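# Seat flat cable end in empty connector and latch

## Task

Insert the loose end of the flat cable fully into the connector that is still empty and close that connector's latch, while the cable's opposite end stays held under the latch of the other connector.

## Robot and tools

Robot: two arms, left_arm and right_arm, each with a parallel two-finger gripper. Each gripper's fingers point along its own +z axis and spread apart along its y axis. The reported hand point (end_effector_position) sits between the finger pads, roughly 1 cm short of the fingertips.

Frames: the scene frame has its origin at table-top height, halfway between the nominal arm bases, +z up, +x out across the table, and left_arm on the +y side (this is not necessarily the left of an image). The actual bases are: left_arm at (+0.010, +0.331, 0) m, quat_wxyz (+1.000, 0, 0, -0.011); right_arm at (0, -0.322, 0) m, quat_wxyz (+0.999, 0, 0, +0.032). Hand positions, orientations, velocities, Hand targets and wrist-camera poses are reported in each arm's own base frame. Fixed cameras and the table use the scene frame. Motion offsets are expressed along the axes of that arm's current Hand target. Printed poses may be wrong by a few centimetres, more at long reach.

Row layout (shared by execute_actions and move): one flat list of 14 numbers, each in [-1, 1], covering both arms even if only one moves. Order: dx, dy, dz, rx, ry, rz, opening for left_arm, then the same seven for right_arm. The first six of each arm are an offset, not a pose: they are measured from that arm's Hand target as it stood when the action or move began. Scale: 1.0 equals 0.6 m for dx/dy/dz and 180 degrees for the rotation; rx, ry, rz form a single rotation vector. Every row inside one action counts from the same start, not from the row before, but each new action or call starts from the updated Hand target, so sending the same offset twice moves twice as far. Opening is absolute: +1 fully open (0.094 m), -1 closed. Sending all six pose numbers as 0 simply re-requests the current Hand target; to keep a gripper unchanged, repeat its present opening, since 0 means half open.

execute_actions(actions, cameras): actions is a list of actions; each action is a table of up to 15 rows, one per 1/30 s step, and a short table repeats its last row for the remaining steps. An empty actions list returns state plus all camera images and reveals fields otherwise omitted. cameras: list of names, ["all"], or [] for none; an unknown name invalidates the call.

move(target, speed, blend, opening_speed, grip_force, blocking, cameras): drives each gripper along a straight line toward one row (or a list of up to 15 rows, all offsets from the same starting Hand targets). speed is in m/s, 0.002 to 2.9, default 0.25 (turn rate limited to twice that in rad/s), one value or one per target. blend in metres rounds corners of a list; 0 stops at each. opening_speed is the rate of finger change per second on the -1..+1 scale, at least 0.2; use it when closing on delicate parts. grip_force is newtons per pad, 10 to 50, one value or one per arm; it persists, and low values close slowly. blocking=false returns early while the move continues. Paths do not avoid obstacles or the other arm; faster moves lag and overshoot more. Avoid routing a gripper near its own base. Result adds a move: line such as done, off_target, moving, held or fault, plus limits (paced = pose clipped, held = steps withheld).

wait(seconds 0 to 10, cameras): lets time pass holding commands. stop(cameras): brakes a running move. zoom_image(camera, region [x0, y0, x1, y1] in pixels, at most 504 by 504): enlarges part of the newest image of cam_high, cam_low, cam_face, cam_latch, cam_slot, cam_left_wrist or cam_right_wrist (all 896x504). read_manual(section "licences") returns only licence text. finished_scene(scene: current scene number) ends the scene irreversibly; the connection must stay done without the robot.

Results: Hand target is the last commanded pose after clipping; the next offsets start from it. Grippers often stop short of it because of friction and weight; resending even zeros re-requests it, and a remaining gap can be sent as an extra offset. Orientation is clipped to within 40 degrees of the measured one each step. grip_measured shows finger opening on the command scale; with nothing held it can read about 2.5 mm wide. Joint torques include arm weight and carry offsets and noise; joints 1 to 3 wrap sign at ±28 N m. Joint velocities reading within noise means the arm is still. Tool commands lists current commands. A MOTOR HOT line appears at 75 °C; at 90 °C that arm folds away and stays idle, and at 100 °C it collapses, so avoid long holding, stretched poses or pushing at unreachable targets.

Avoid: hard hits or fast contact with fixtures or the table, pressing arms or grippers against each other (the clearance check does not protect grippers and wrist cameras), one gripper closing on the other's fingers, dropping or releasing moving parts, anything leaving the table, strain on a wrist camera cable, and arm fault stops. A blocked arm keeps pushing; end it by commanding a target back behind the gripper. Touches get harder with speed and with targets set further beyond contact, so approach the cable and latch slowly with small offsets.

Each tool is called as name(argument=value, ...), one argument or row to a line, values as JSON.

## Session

Scene 1 done. Now scene 2.

execute_actions(
  actions=[],
)

Scene clock: 0.00 s.
left_arm: end_effector_position=(+0.2439, -0.2445, +0.3366) grip_measured=+1.000 end_effector_quat_wxyz=(+0.523, +0.376, +0.740, -0.192) | right_arm: end_effector_position=(+0.3204, +0.0024, +0.3306) grip_measured=+1.000 end_effector_quat_wxyz=(+0.582, +0.137, +0.800, +0.047)
Joint positions: left_arm=[-0.759 1.003 1.129 -0.515 0.059 0.143 0.094] | right_arm=[0.11 0.867 0.995 -0.457 0.188 0.315 0.094]
Joint velocities: within noise
Joint torques (N m): no reading
Heat: left arm: 29 °C; right arm: 29 °C.
Hand target: left_arm +0.2426, -0.2435, +0.3439; +0.530, +0.374, +0.735, -0.195 | right_arm +0.3191, +0.0019, +0.3395; +0.592, +0.137, +0.793, +0.049
Tool commands: left_gripper/opening=+1.0 right_gripper/opening=+1.0

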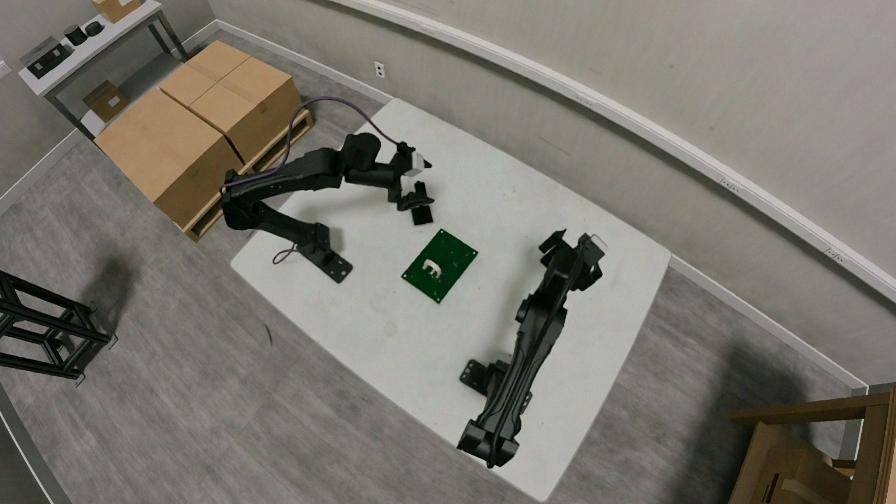

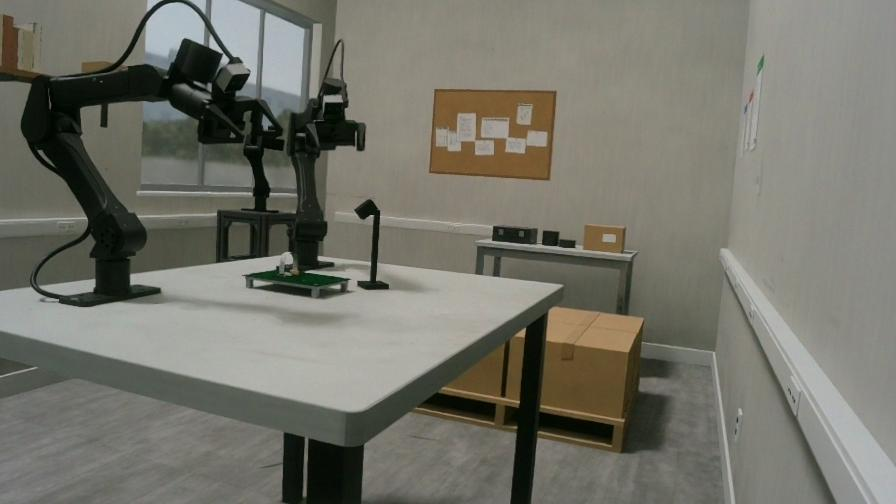

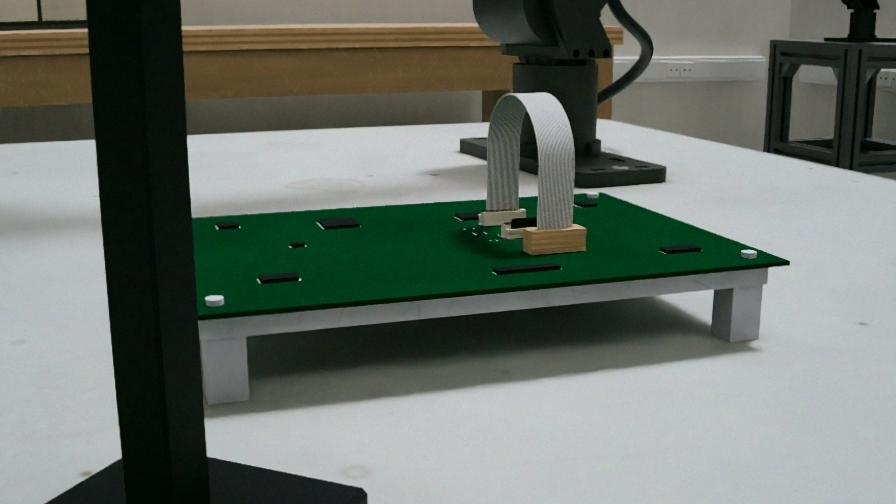

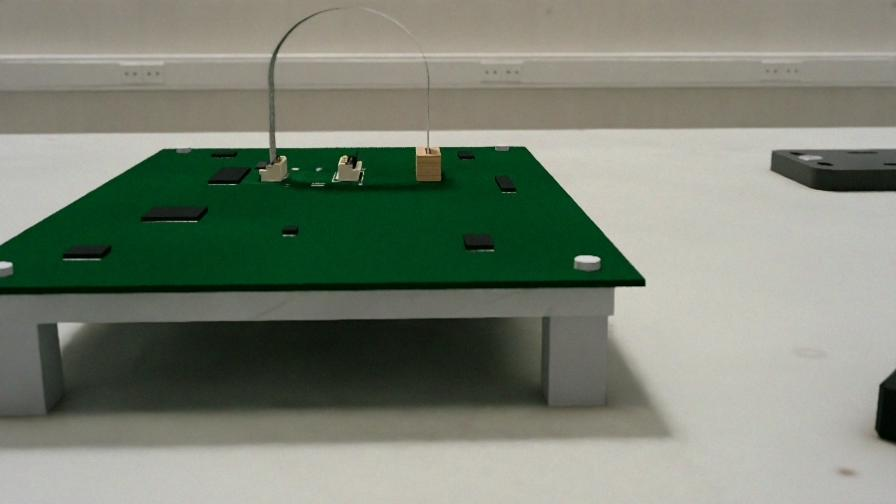

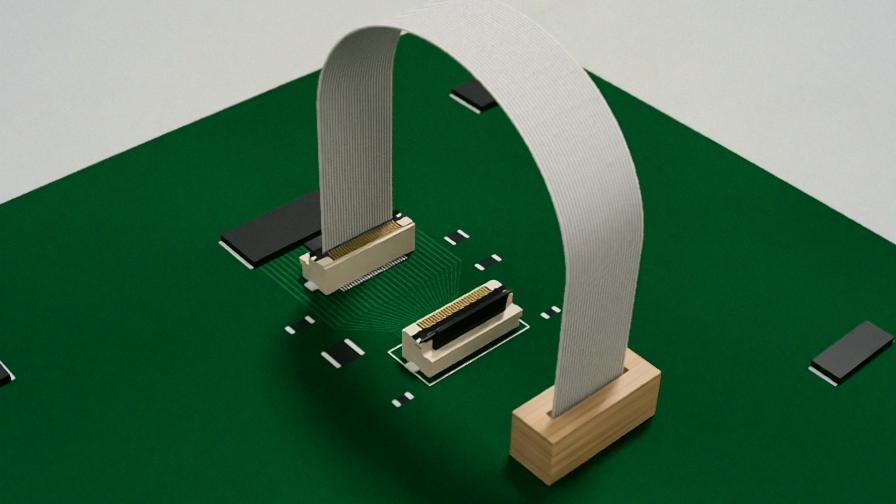

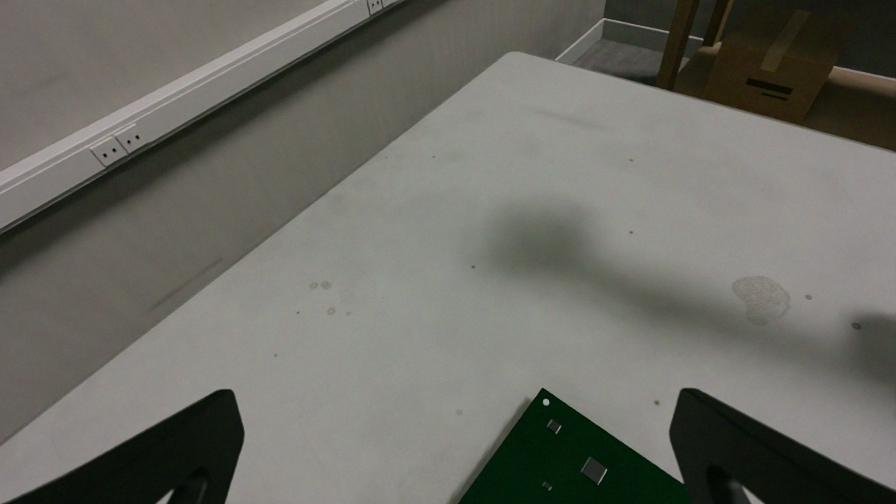

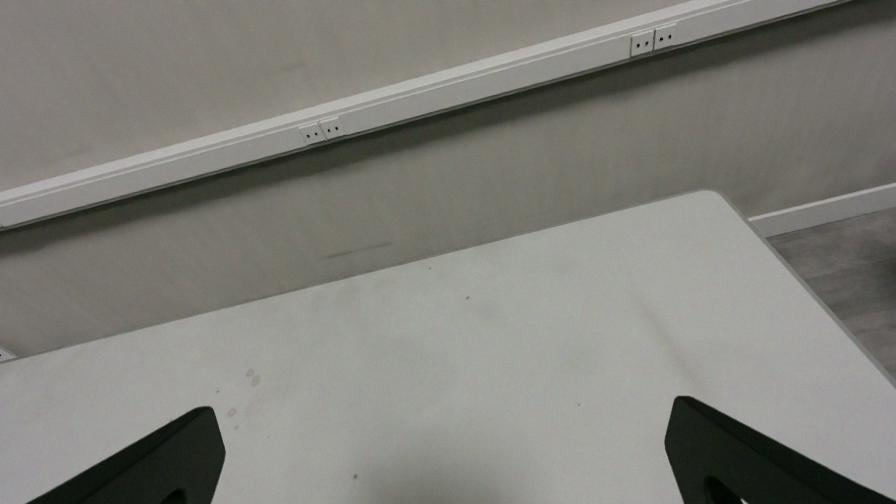

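move(
  target=[
    [0.0821,0.1017,-0.1797,0,0,0,1,0.3077,0.2701,-0.2392,-0.013,0.007,-0.041,-0.36],
    [0.0821,0.1017,-0.1797,0,0,0,1,0.5897,0.3869,-0.2651,-0.0253,0.0139,-0.0829,-0.36],
  ],
  speed=0.25,
  blend=0.04,
  cameras=["cam_latch","cam_right_wrist","cam_face"],
)

Scene clock: 14.07 s.
left_arm: end_effector_position=(+0.2154, -0.1126, +0.3349) grip_measured=+1.000 end_effector_quat_wxyz=(+0.523, +0.367, +0.744, -0.196) | right_arm: end_effector_position=(+0.1121, +0.3295, +0.1071) grip_measured=-0.358 end_effector_quat_wxyz=(+0.570, +0.006, +0.822, -0.005)
Joint positions: left_arm=[0.082 0.775 1.113 -0.915 0.811 0.542 0.094] | right_arm=[1.737 2.063 1.337 -1.296 1.17 2.054 0.03]
Joint torques (N m): left_arm=[0.53 0.49 10.07 1.38 0.28 0.16] | right_arm=[0.23 -8.1 5.24 -0.58 0.69 0.15]
Heat: left arm: 32 °C; right arm: 29 °C.
Hand target: left_arm +0.2127, -0.1137, +0.3440; +0.530, +0.374, +0.735, -0.195 | right_arm +0.1124, +0.3353, +0.1148; +0.581, +0.009, +0.814, +0.006
Off the commanded pose: left_arm 0.010 m, 2 deg | right_arm 0.010 m, 2 deg.
move: done
Images, in order (width x height): cam_face 896x504, cam_latch 896x504, cam_right_wrist 896x504.

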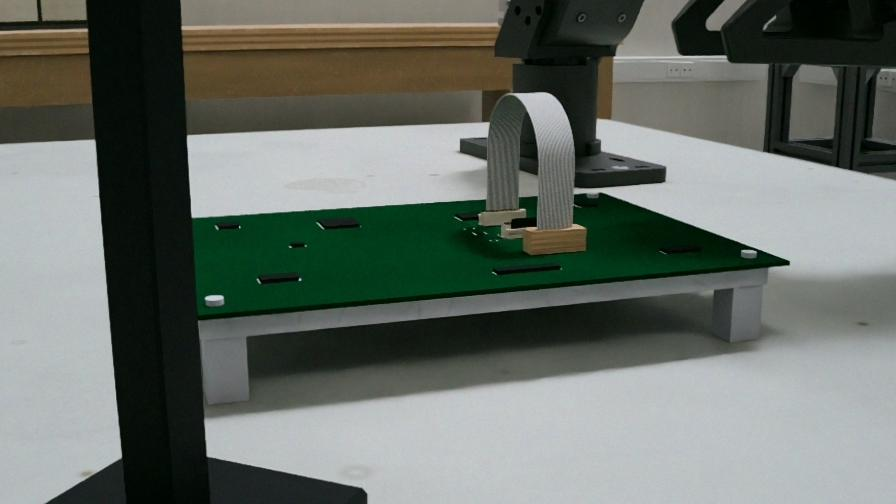

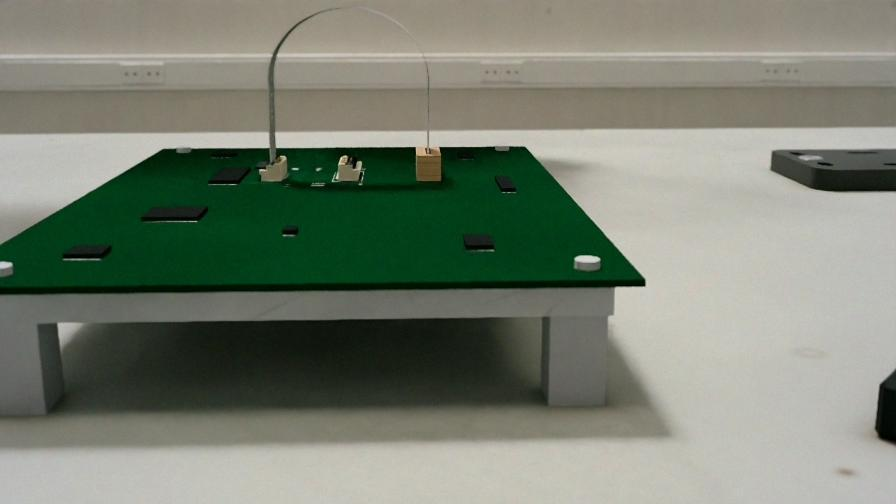

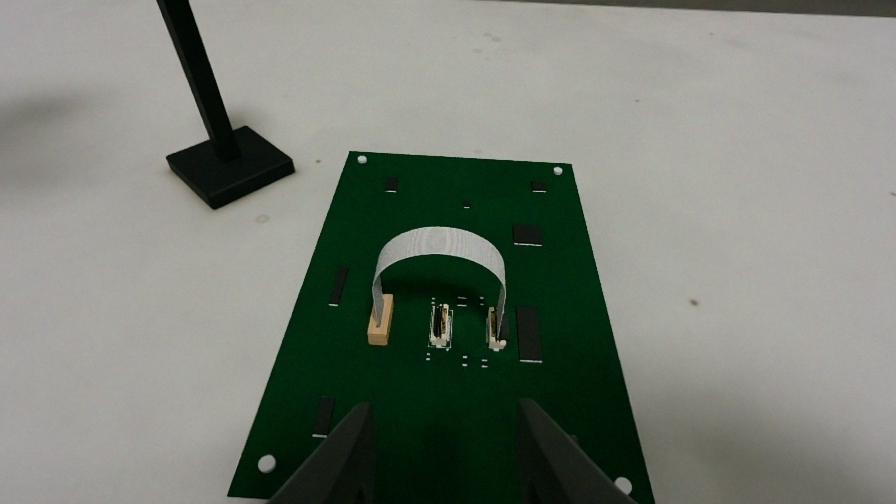

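zoom_image(
  camera="cam_right_wrist",
  region=[320, 130, 600, 290],
)

zoom_image(
  camera="cam_right_wrist",
  region=[340, 270, 540, 390],
)

zoom_image(
  camera="cam_right_wrist",
  region=[200, 304, 680, 504],
)

Scaled by 1.800 from the camera's 896x504 image, which has a finer 1280x720 frame.

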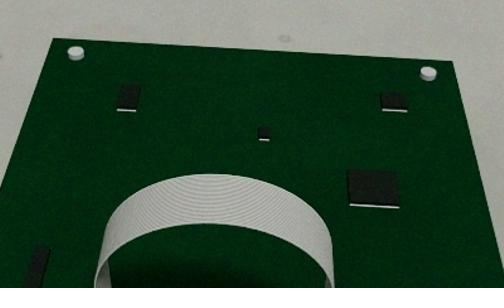

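Scaled by 2.520 from the camera's 896x504 image, which has a finer 1280x720 frame.

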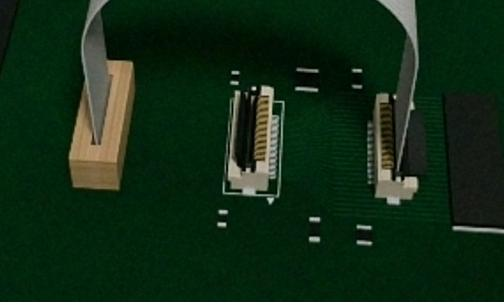

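Scaled by 1.050 from the camera's 896x504 image, which has a finer 1280x720 frame.

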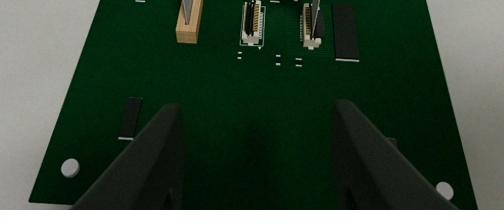

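zoom_image(
  camera="cam_latch",
  region=[320, 120, 376, 184],
)

zoom_image(
  camera="cam_latch",
  region=[400, 120, 456, 184],
)

zoom_image(
  camera="cam_face",
  region=[460, 170, 600, 270],
)

Scaled by 7.875 from the camera's 896x504 image, which has a finer 1280x720 frame.

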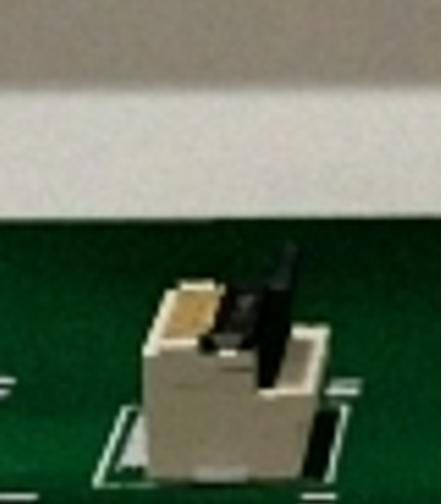

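Scaled by 7.875 from the camera's 896x504 image, which has a finer 1280x720 frame.

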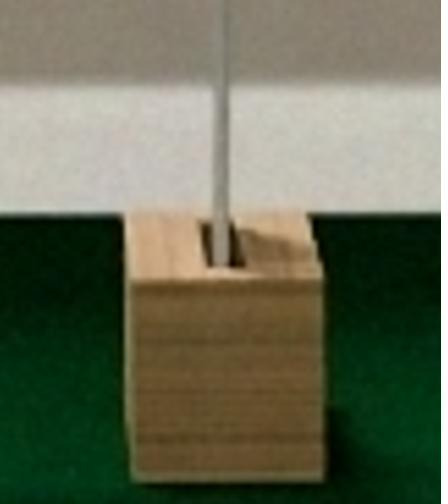

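Scaled by 3.600 from the camera's 896x504 image, which has a finer 1280x720 frame.

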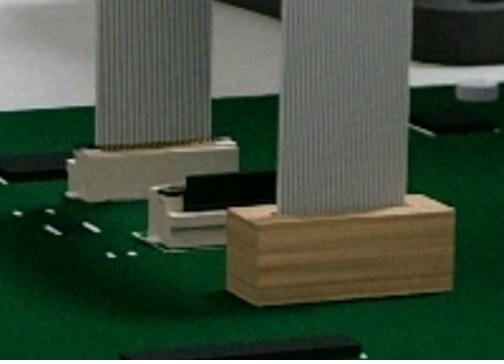

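move(
  target=[0,0,0,0,0,0,1,0.0458,0.0347,0.0993,0.0158,-0.0003,0.0054,-0.55],
  speed=0.12,
  grip_force=30,
  cameras=["cam_latch","cam_right_wrist","cam_face"],
)

Scene clock: 34.60 s.
left_arm: end_effector_position=(+0.2154, -0.1126, +0.3349) grip_measured=+1.000 end_effector_quat_wxyz=(+0.523, +0.367, +0.744, -0.196) | right_arm: end_effector_position=(+0.1560, +0.3503, +0.0631) grip_measured=-0.548 end_effector_quat_wxyz=(+0.564, +0.023, +0.825, -0.025)
Joint positions: left_arm=[0.082 0.775 1.113 -0.915 0.811 0.542 0.094] | right_arm=[1.6 2.177 1.353 -1.004 1.186 1.831 0.021]
Joint torques (N m): left_arm=[0.62 0.49 10 1.42 0.29 0.14] | right_arm=[-0.27 -9.07 4.08 0.02 0.85 0.04]
Heat: left arm: 34 °C; right arm: 32 °C.
Hand target: left_arm +0.2127, -0.1137, +0.3440; +0.530, +0.375, +0.735, -0.195 | right_arm +0.1599, +0.3567, +0.0699; +0.581, +0.030, +0.813, -0.009
Off the commanded pose: left_arm 0.010 m, 1 deg | right_arm 0.010 m, 3 deg.
grip_force (N): 30, 30
move: off_target (right_arm)
Images, in order (width x height): cam_face 896x504, cam_latch 896x504, cam_right_wrist 896x504.

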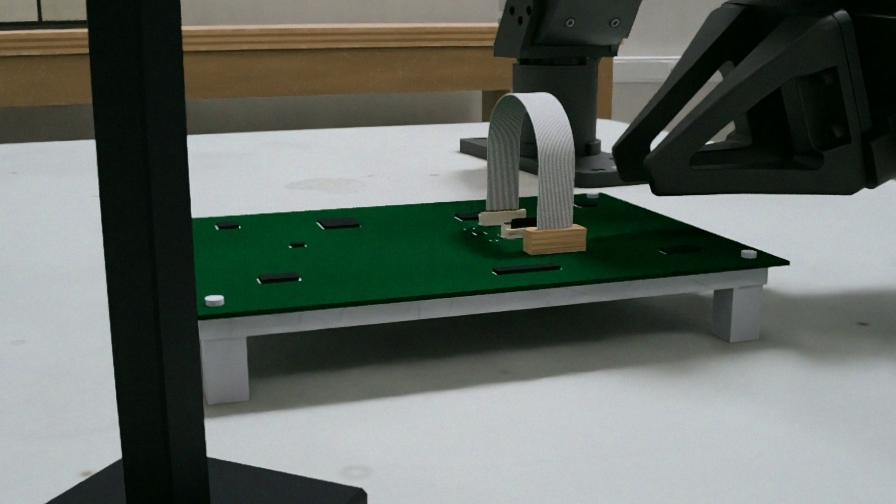

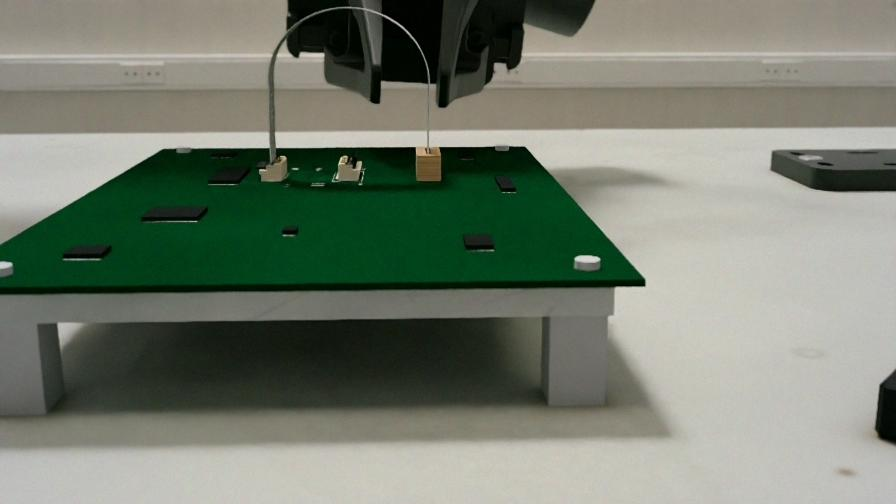

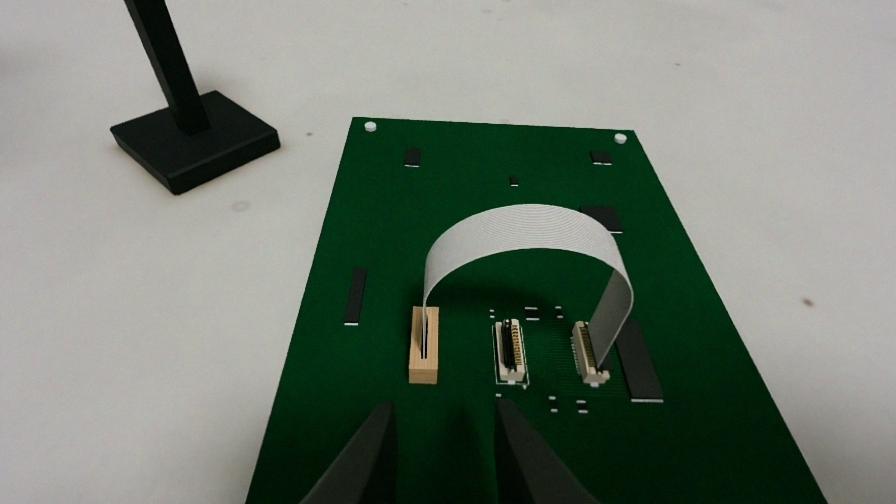

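zoom_image(
  camera="cam_right_wrist",
  region=[330, 100, 660, 290],
)

zoom_image(
  camera="cam_right_wrist",
  region=[240, 290, 500, 504],
)

zoom_image(
  camera="cam_right_wrist",
  region=[480, 290, 840, 504],
)

zoom_image(
  camera="cam_latch",
  region=[350, 50, 490, 130],
)

Scaled by 1.527 from the camera's 896x504 image, which has a finer 1280x720 frame.

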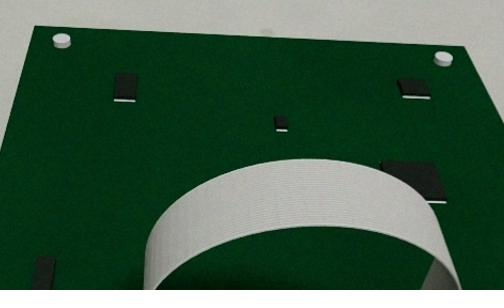

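Scaled by 1.938 from the camera's 896x504 image, which has a finer 1280x720 frame.

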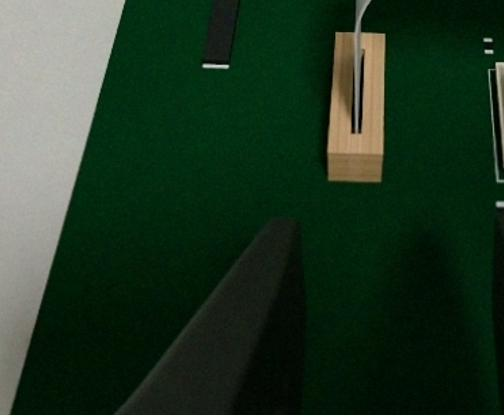

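Scaled by 1.400 from the camera's 896x504 image, which has a finer 1280x720 frame.

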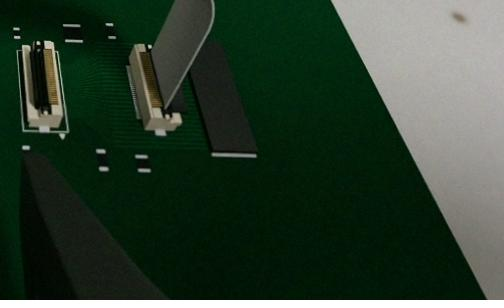

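Scaled by 3.600 from the camera's 896x504 image, which has a finer 1280x720 frame.

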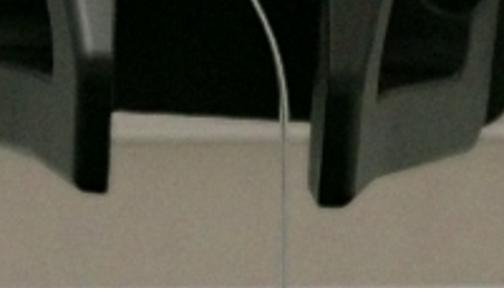

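move(
  target=[0,0,0,0,0,0,1,0.0003,0.0083,-0.0004,-0.0152,0.0003,0.0126,-0.55],
  speed=0.08,
  cameras=["cam_latch","cam_right_wrist"],
)

zoom_image(
  camera="cam_latch",
  region=[350, 50, 490, 130],
)

zoom_image(
  camera="cam_right_wrist",
  region=[300, 270, 580, 430],
)

Scene clock: 47.93 s.
left_arm: end_effector_position=(+0.2154, -0.1126, +0.3349) grip_measured=+1.000 end_effector_quat_wxyz=(+0.523, +0.367, +0.744, -0.196) | right_arm: end_effector_position=(+0.1564, +0.3570, +0.0507) grip_measured=-0.548 end_effector_quat_wxyz=(+0.565, +0.017, +0.825, -0.006)
Joint positions: left_arm=[0.082 0.775 1.113 -0.915 0.811 0.542 0.094] | right_arm=[1.6 2.177 1.3 -0.846 1.196 1.745 0.021]
Joint torques (N m): left_arm=[0.5 0.72 10.06 1.39 0.28 0.13] | right_arm=[-0.18 -12.26 2.97 0.19 0.87 0.05]
Heat: left arm: 34 °C; right arm: 31 °C.
Hand target: left_arm +0.2127, -0.1137, +0.3440; +0.530, +0.375, +0.735, -0.195 | right_arm +0.1600, +0.3617, +0.0699; +0.581, +0.032, +0.813, +0.022
Off the commanded pose: left_arm 0.010 m, 2 deg | right_arm 0.020 m, 4 deg.
grip_force (N): 30, 30
move: off_target (right_arm)
Images, in order (width x height): cam_latch 896x504, cam_right_wrist 896x504.

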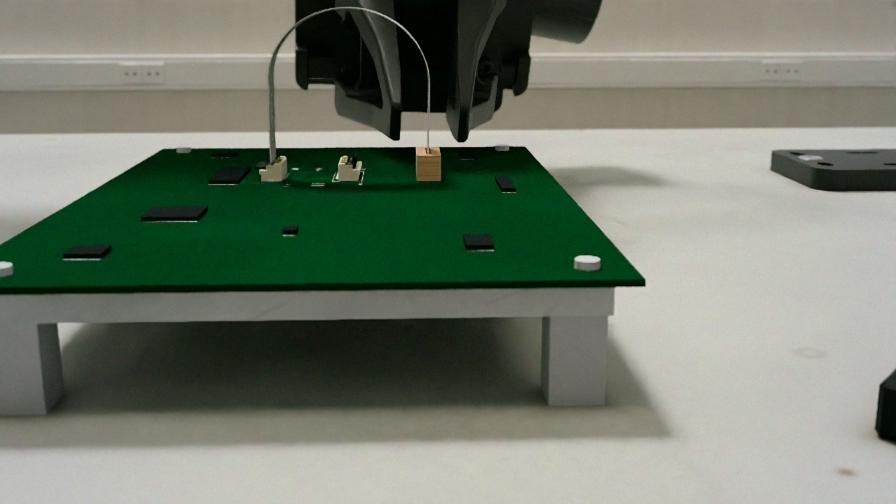

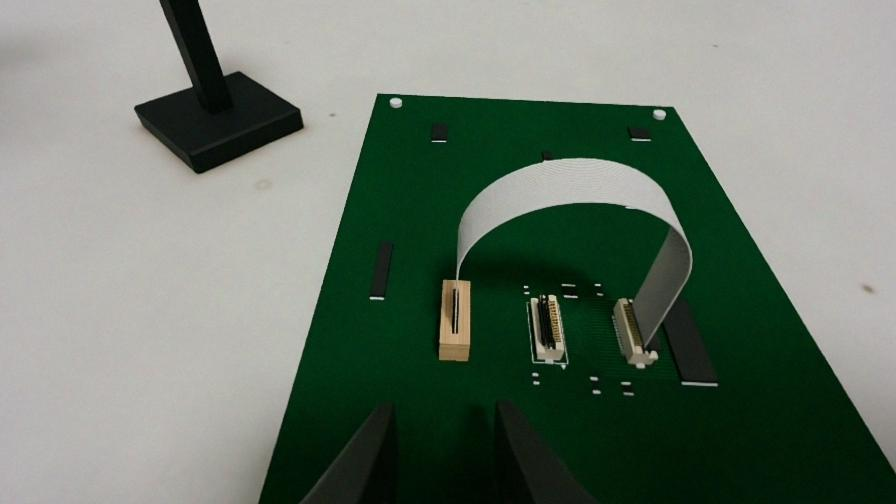

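Scaled by 3.600 from the camera's 896x504 image, which has a finer 1280x720 frame.

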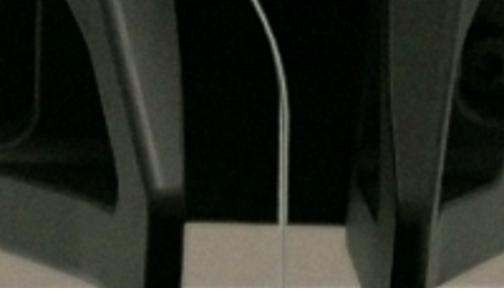

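Scaled by 1.800 from the camera's 896x504 image, which has a finer 1280x720 frame.

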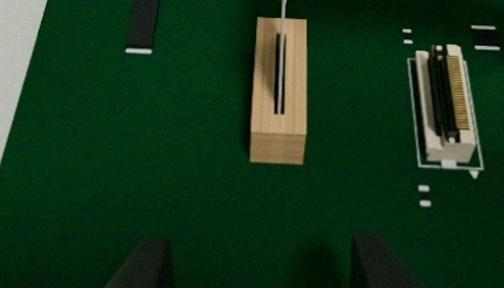

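move(
  target=[0,0,0,0,0,0,1,-0.0128,-0.0023,-0.0043,0,0,0,-0.55],
  speed=0.06,
  cameras=["cam_latch","cam_right_wrist"],
)

zoom_image(
  camera="cam_right_wrist",
  region=[300, 270, 580, 430],
)

Scene clock: 50.37 s.
left_arm: end_effector_position=(+0.2154, -0.1126, +0.3349) grip_measured=+1.000 end_effector_quat_wxyz=(+0.523, +0.367, +0.744, -0.196) | right_arm: end_effector_position=(+0.1564, +0.3586, +0.0586) grip_measured=-0.548 end_effector_quat_wxyz=(+0.564, +0.021, +0.825, +0.002)
Joint positions: left_arm=[0.082 0.775 1.113 -0.915 0.811 0.542 0.094] | right_arm=[1.6 2.154 1.3 -0.846 1.196 1.738 0.021]
Joint torques (N m): left_arm=[0.44 0.64 10.04 1.41 0.28 0.11] | right_arm=[-0.2 -12.25 2.85 0.09 0.86 0.04]
Heat: left arm: 34 °C; right arm: 32 °C.
Hand target: left_arm +0.2127, -0.1137, +0.3440; +0.530, +0.375, +0.735, -0.195 | right_arm +0.1600, +0.3597, +0.0779; +0.581, +0.032, +0.813, +0.022
Off the commanded pose: left_arm 0.010 m, 2 deg | right_arm 0.020 m, 4 deg.
grip_force (N): 30, 30
move: off_target (right_arm)
Images, in order (width x height): cam_latch 896x504, cam_right_wrist 896x504.

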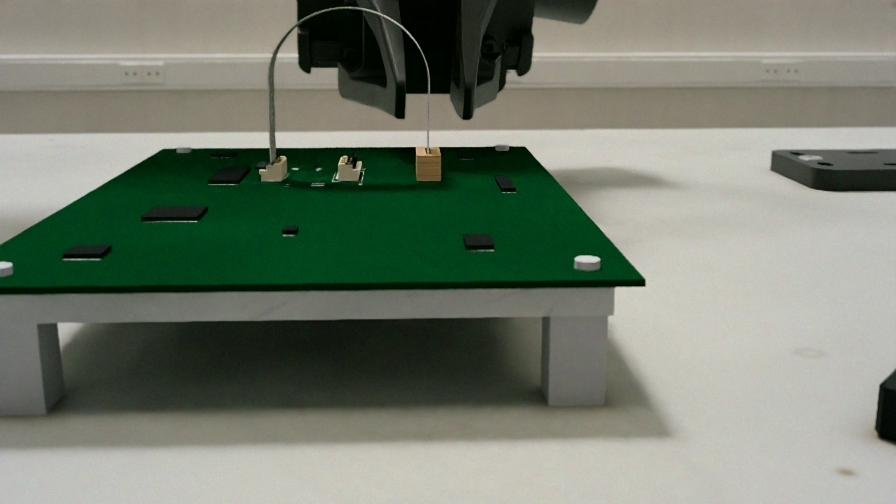

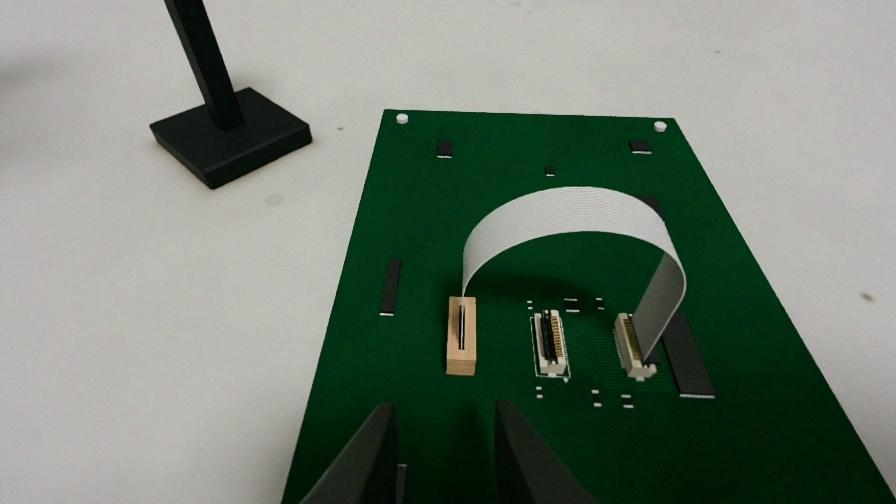

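Scaled by 1.800 from the camera's 896x504 image, which has a finer 1280x720 frame.

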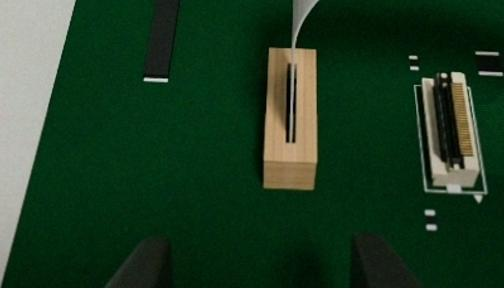

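zoom_image(
  camera="cam_right_wrist",
  region=[370, 95, 690, 275],
)

zoom_image(
  camera="cam_right_wrist",
  region=[270, 404, 420, 504],
)

zoom_image(
  camera="cam_right_wrist",
  region=[746, 404, 896, 504],
)

Scaled by 1.575 from the camera's 896x504 image, which has a finer 1280x720 frame.

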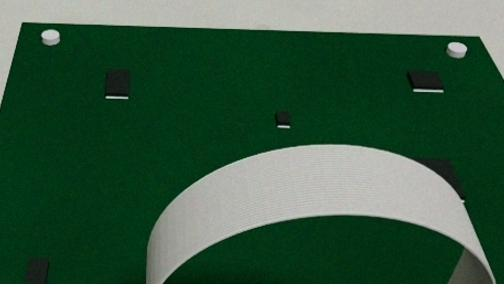

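Scaled by 3.360 from the camera's 896x504 image, which has a finer 1280x720 frame.

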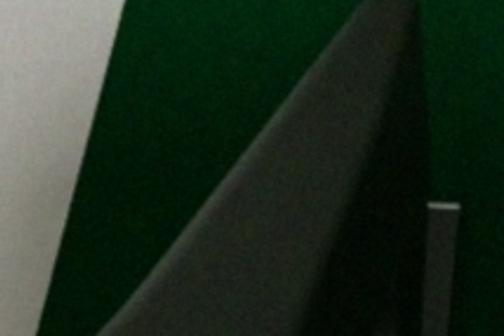

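Scaled by 3.360 from the camera's 896x504 image, which has a finer 1280x720 frame.

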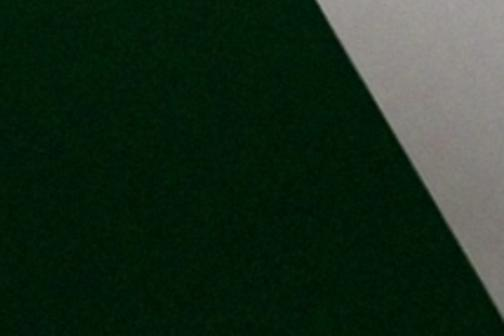

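move(
  target=[0,0,0,0,0,0,1,-0.0218,-0.0108,0.0457,0.0042,-0.0003,0.0014,-0.55],
  speed=0.05,
  cameras=["cam_latch","cam_right_wrist","cam_face","cam_slot"],
)

zoom_image(
  camera="cam_latch",
  region=[370, 80, 490, 184],
)

Scene clock: 58.67 s.
left_arm: end_effector_position=(+0.2154, -0.1126, +0.3349) grip_measured=+1.000 end_effector_quat_wxyz=(+0.523, +0.367, +0.744, -0.196) | right_arm: end_effector_position=(+0.1855, +0.3499, +0.0609) grip_measured=-0.548 end_effector_quat_wxyz=(+0.565, +0.017, +0.825, -0.007)
Joint positions: left_arm=[0.082 0.775 1.113 -0.915 0.811 0.542 0.094] | right_arm=[1.519 2.091 1.207 -0.64 1.199 1.529 0.021]
Joint torques (N m): left_arm=[0.55 0.57 9.81 1.42 0.31 0.15] | right_arm=[-0.42 -12.03 3.18 0.5 0.83 0.05]
Heat: left arm: 35 °C; right arm: 32 °C.
Hand target: left_arm +0.2127, -0.1137, +0.3440; +0.530, +0.375, +0.735, -0.195 | right_arm +0.1899, +0.3523, +0.0809; +0.581, +0.038, +0.813, +0.018
Off the commanded pose: left_arm 0.010 m, 2 deg | right_arm 0.021 m, 4 deg.
grip_force (N): 30, 30
move: off_target (right_arm)
Images, in order (width x height): cam_face 896x504, cam_latch 896x504, cam_slot 896x504, cam_right_wrist 896x504.

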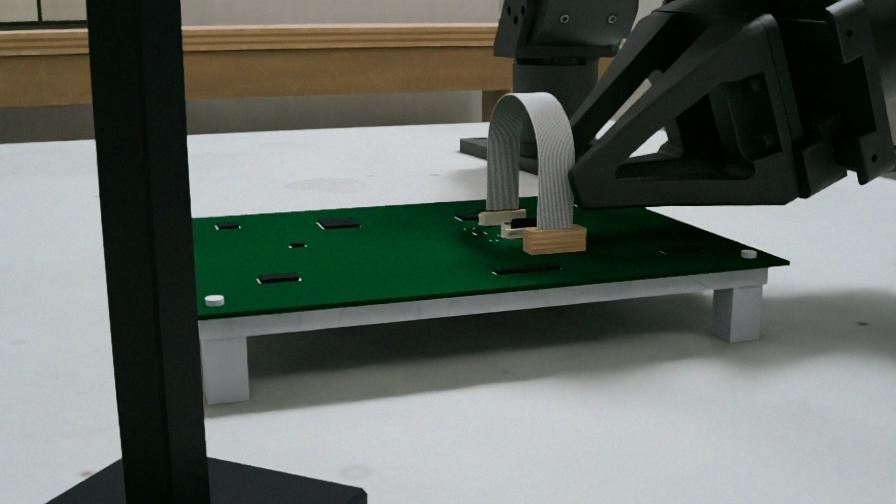

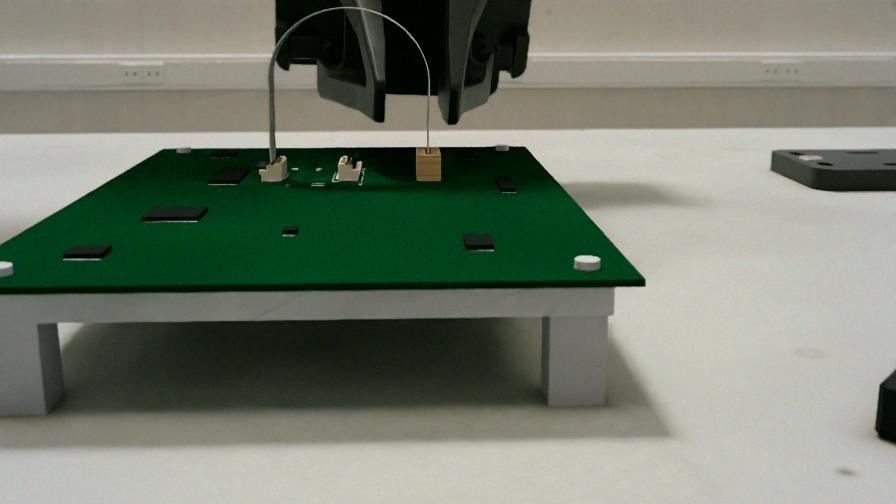

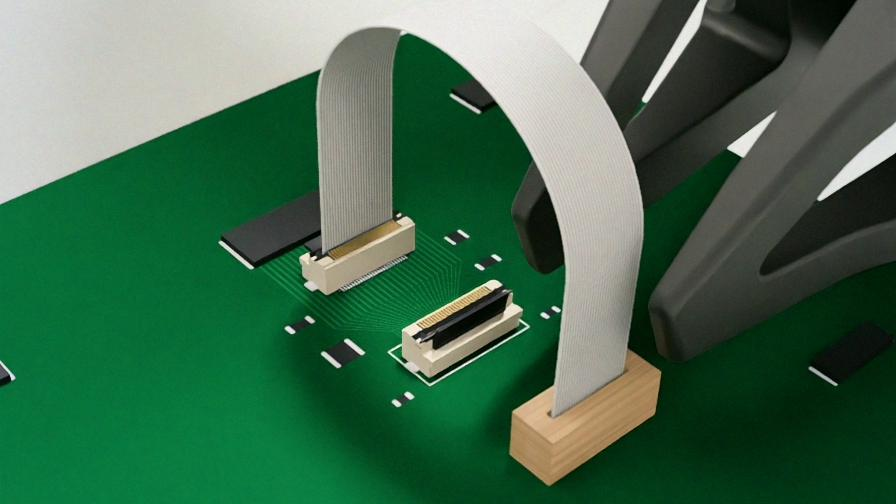

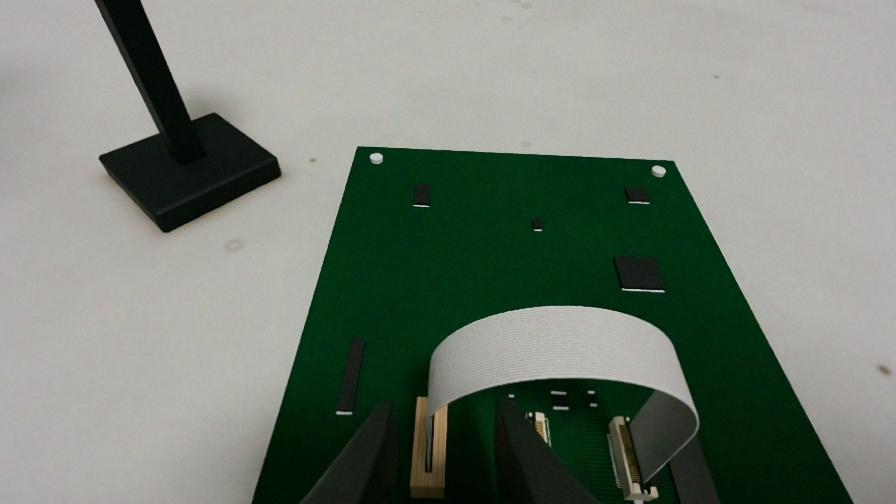

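Scaled by 4.200 from the camera's 896x504 image, which has a finer 1280x720 frame.

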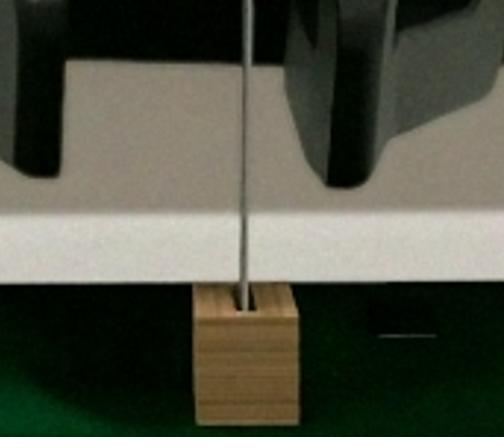

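move(
  target=[0,0,0,0,0,0,1,-0.0045,0.0081,0.0245,0,0,0,-0.55],
  speed=0.04,
  cameras=["cam_latch","cam_face","cam_slot"],
)

zoom_image(
  camera="cam_latch",
  region=[370, 80, 490, 184],
)

zoom_image(
  camera="cam_face",
  region=[480, 150, 620, 270],
)

Scene clock: 62.63 s.
left_arm: end_effector_position=(+0.2154, -0.1126, +0.3349) grip_measured=+1.000 end_effector_quat_wxyz=(+0.523, +0.367, +0.744, -0.196) | right_arm: end_effector_position=(+0.2009, +0.3547, +0.0590) grip_measured=-0.548 end_effector_quat_wxyz=(+0.566, +0.016, +0.824, -0.007)
Joint positions: left_arm=[0.082 0.775 1.113 -0.915 0.811 0.542 0.094] | right_arm=[1.478 2.091 1.19 -0.509 1.199 1.405 0.021]
Joint torques (N m): left_arm=[0.59 0.55 10.02 1.41 0.27 0.11] | right_arm=[-0.38 -12.22 3.25 0.65 0.76 0.07]
Heat: left arm: 35 °C; right arm: 34 °C.
Hand target: left_arm +0.2127, -0.1137, +0.3440; +0.530, +0.375, +0.735, -0.195 | right_arm +0.2048, +0.3566, +0.0790; +0.581, +0.038, +0.813, +0.017
Off the commanded pose: left_arm 0.010 m, 2 deg | right_arm 0.020 m, 4 deg.
grip_force (N): 30, 30
move: off_target (right_arm)
Images, in order (width x height): cam_face 896x504, cam_latch 896x504, cam_slot 896x504.

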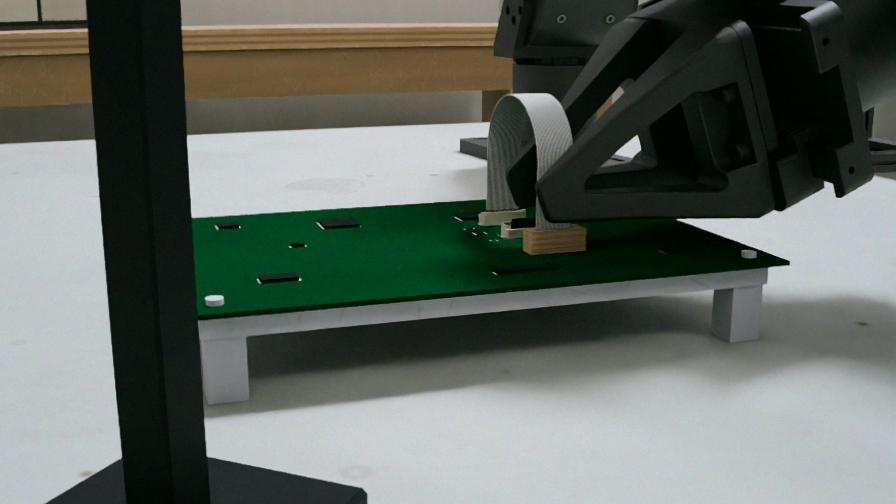

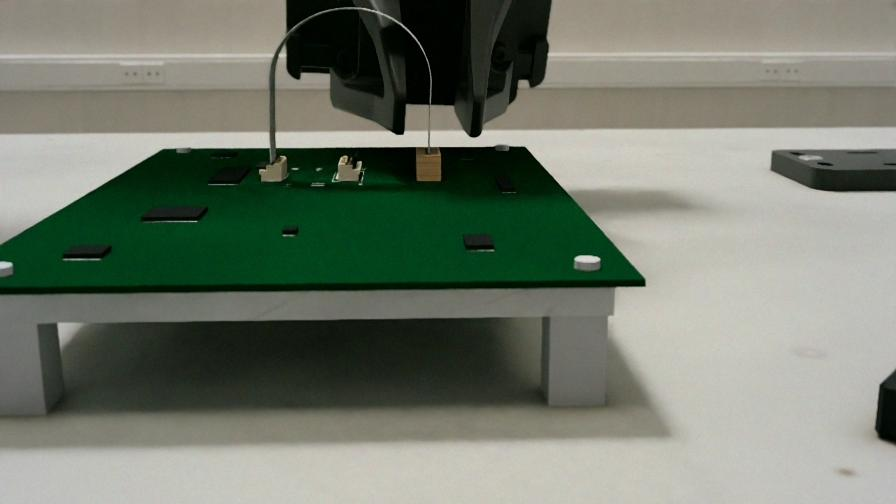

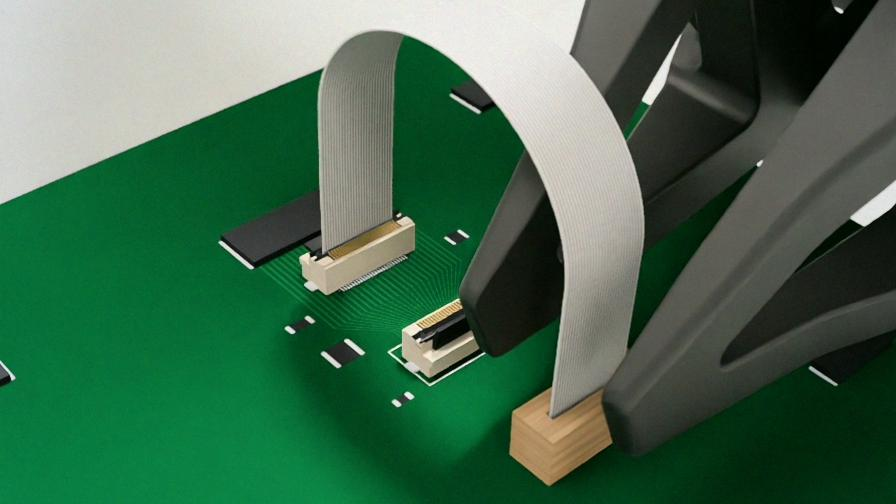

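Scaled by 4.200 from the camera's 896x504 image, which has a finer 1280x720 frame.

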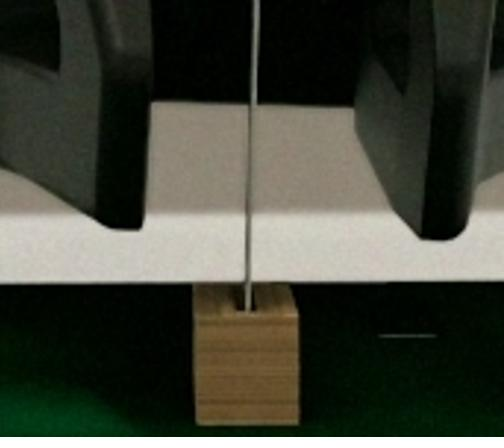

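Scaled by 3.600 from the camera's 896x504 image, which has a finer 1280x720 frame.

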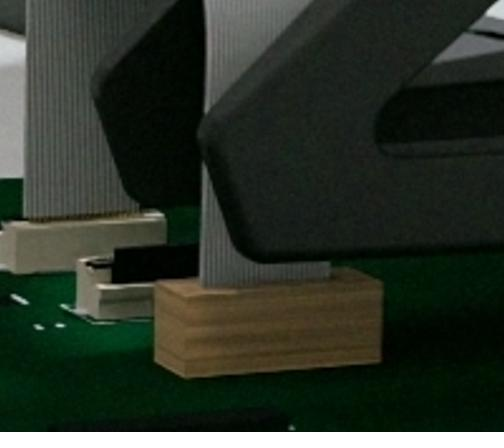

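wait(
  seconds=0.1,
  cameras=["cam_right_wrist"],
)

zoom_image(
  camera="cam_right_wrist",
  region=[290, 304, 690, 504],
)

Scene clock: 67.53 s.
left_arm: end_effector_position=(+0.2154, -0.1126, +0.3349) grip_measured=+1.000 end_effector_quat_wxyz=(+0.523, +0.367, +0.744, -0.196) | right_arm: end_effector_position=(+0.2009, +0.3548, +0.0591) grip_measured=-0.548 end_effector_quat_wxyz=(+0.566, +0.016, +0.824, -0.006)
Joint positions: left_arm=[0.082 0.775 1.113 -0.915 0.811 0.542 0.094] | right_arm=[1.478 2.091 1.19 -0.508 1.199 1.405 0.021]
Joint torques (N m): left_arm=[0.55 0.59 9.98 1.35 0.27 0.12] | right_arm=[-0.39 -12.21 3.25 0.65 0.76 0.05]
Heat: left arm: 35 °C; right arm: 35 °C.
Hand target: left_arm +0.2127, -0.1137, +0.3440; +0.530, +0.375, +0.735, -0.195 | right_arm +0.2048, +0.3566, +0.0790; +0.581, +0.038, +0.813, +0.018
Tool commands: left_gripper/opening=+1.0 right_gripper/opening=-0.55
Off the commanded pose: left_arm 0.010 m, 2 deg | right_arm 0.020 m, 4 deg.
grip_force (N): 30, 30
wait: 0.10 s; at rest from the start
Images, in order (width x height): cam_right_wrist 896x504.

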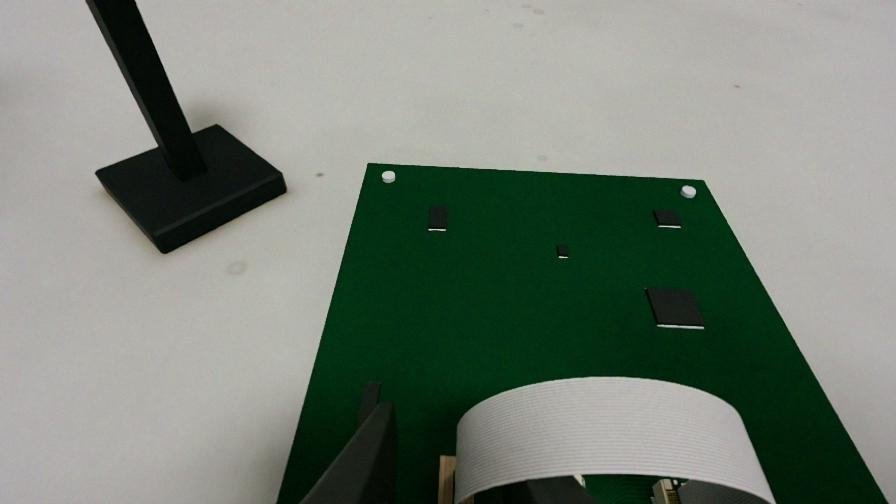

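Scaled by 1.260 from the camera's 896x504 image, which has a finer 1280x720 frame.

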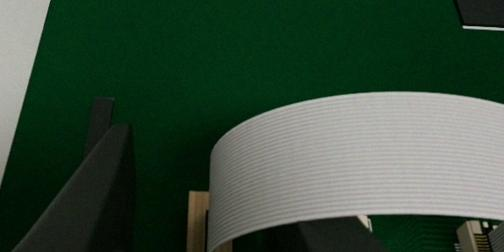

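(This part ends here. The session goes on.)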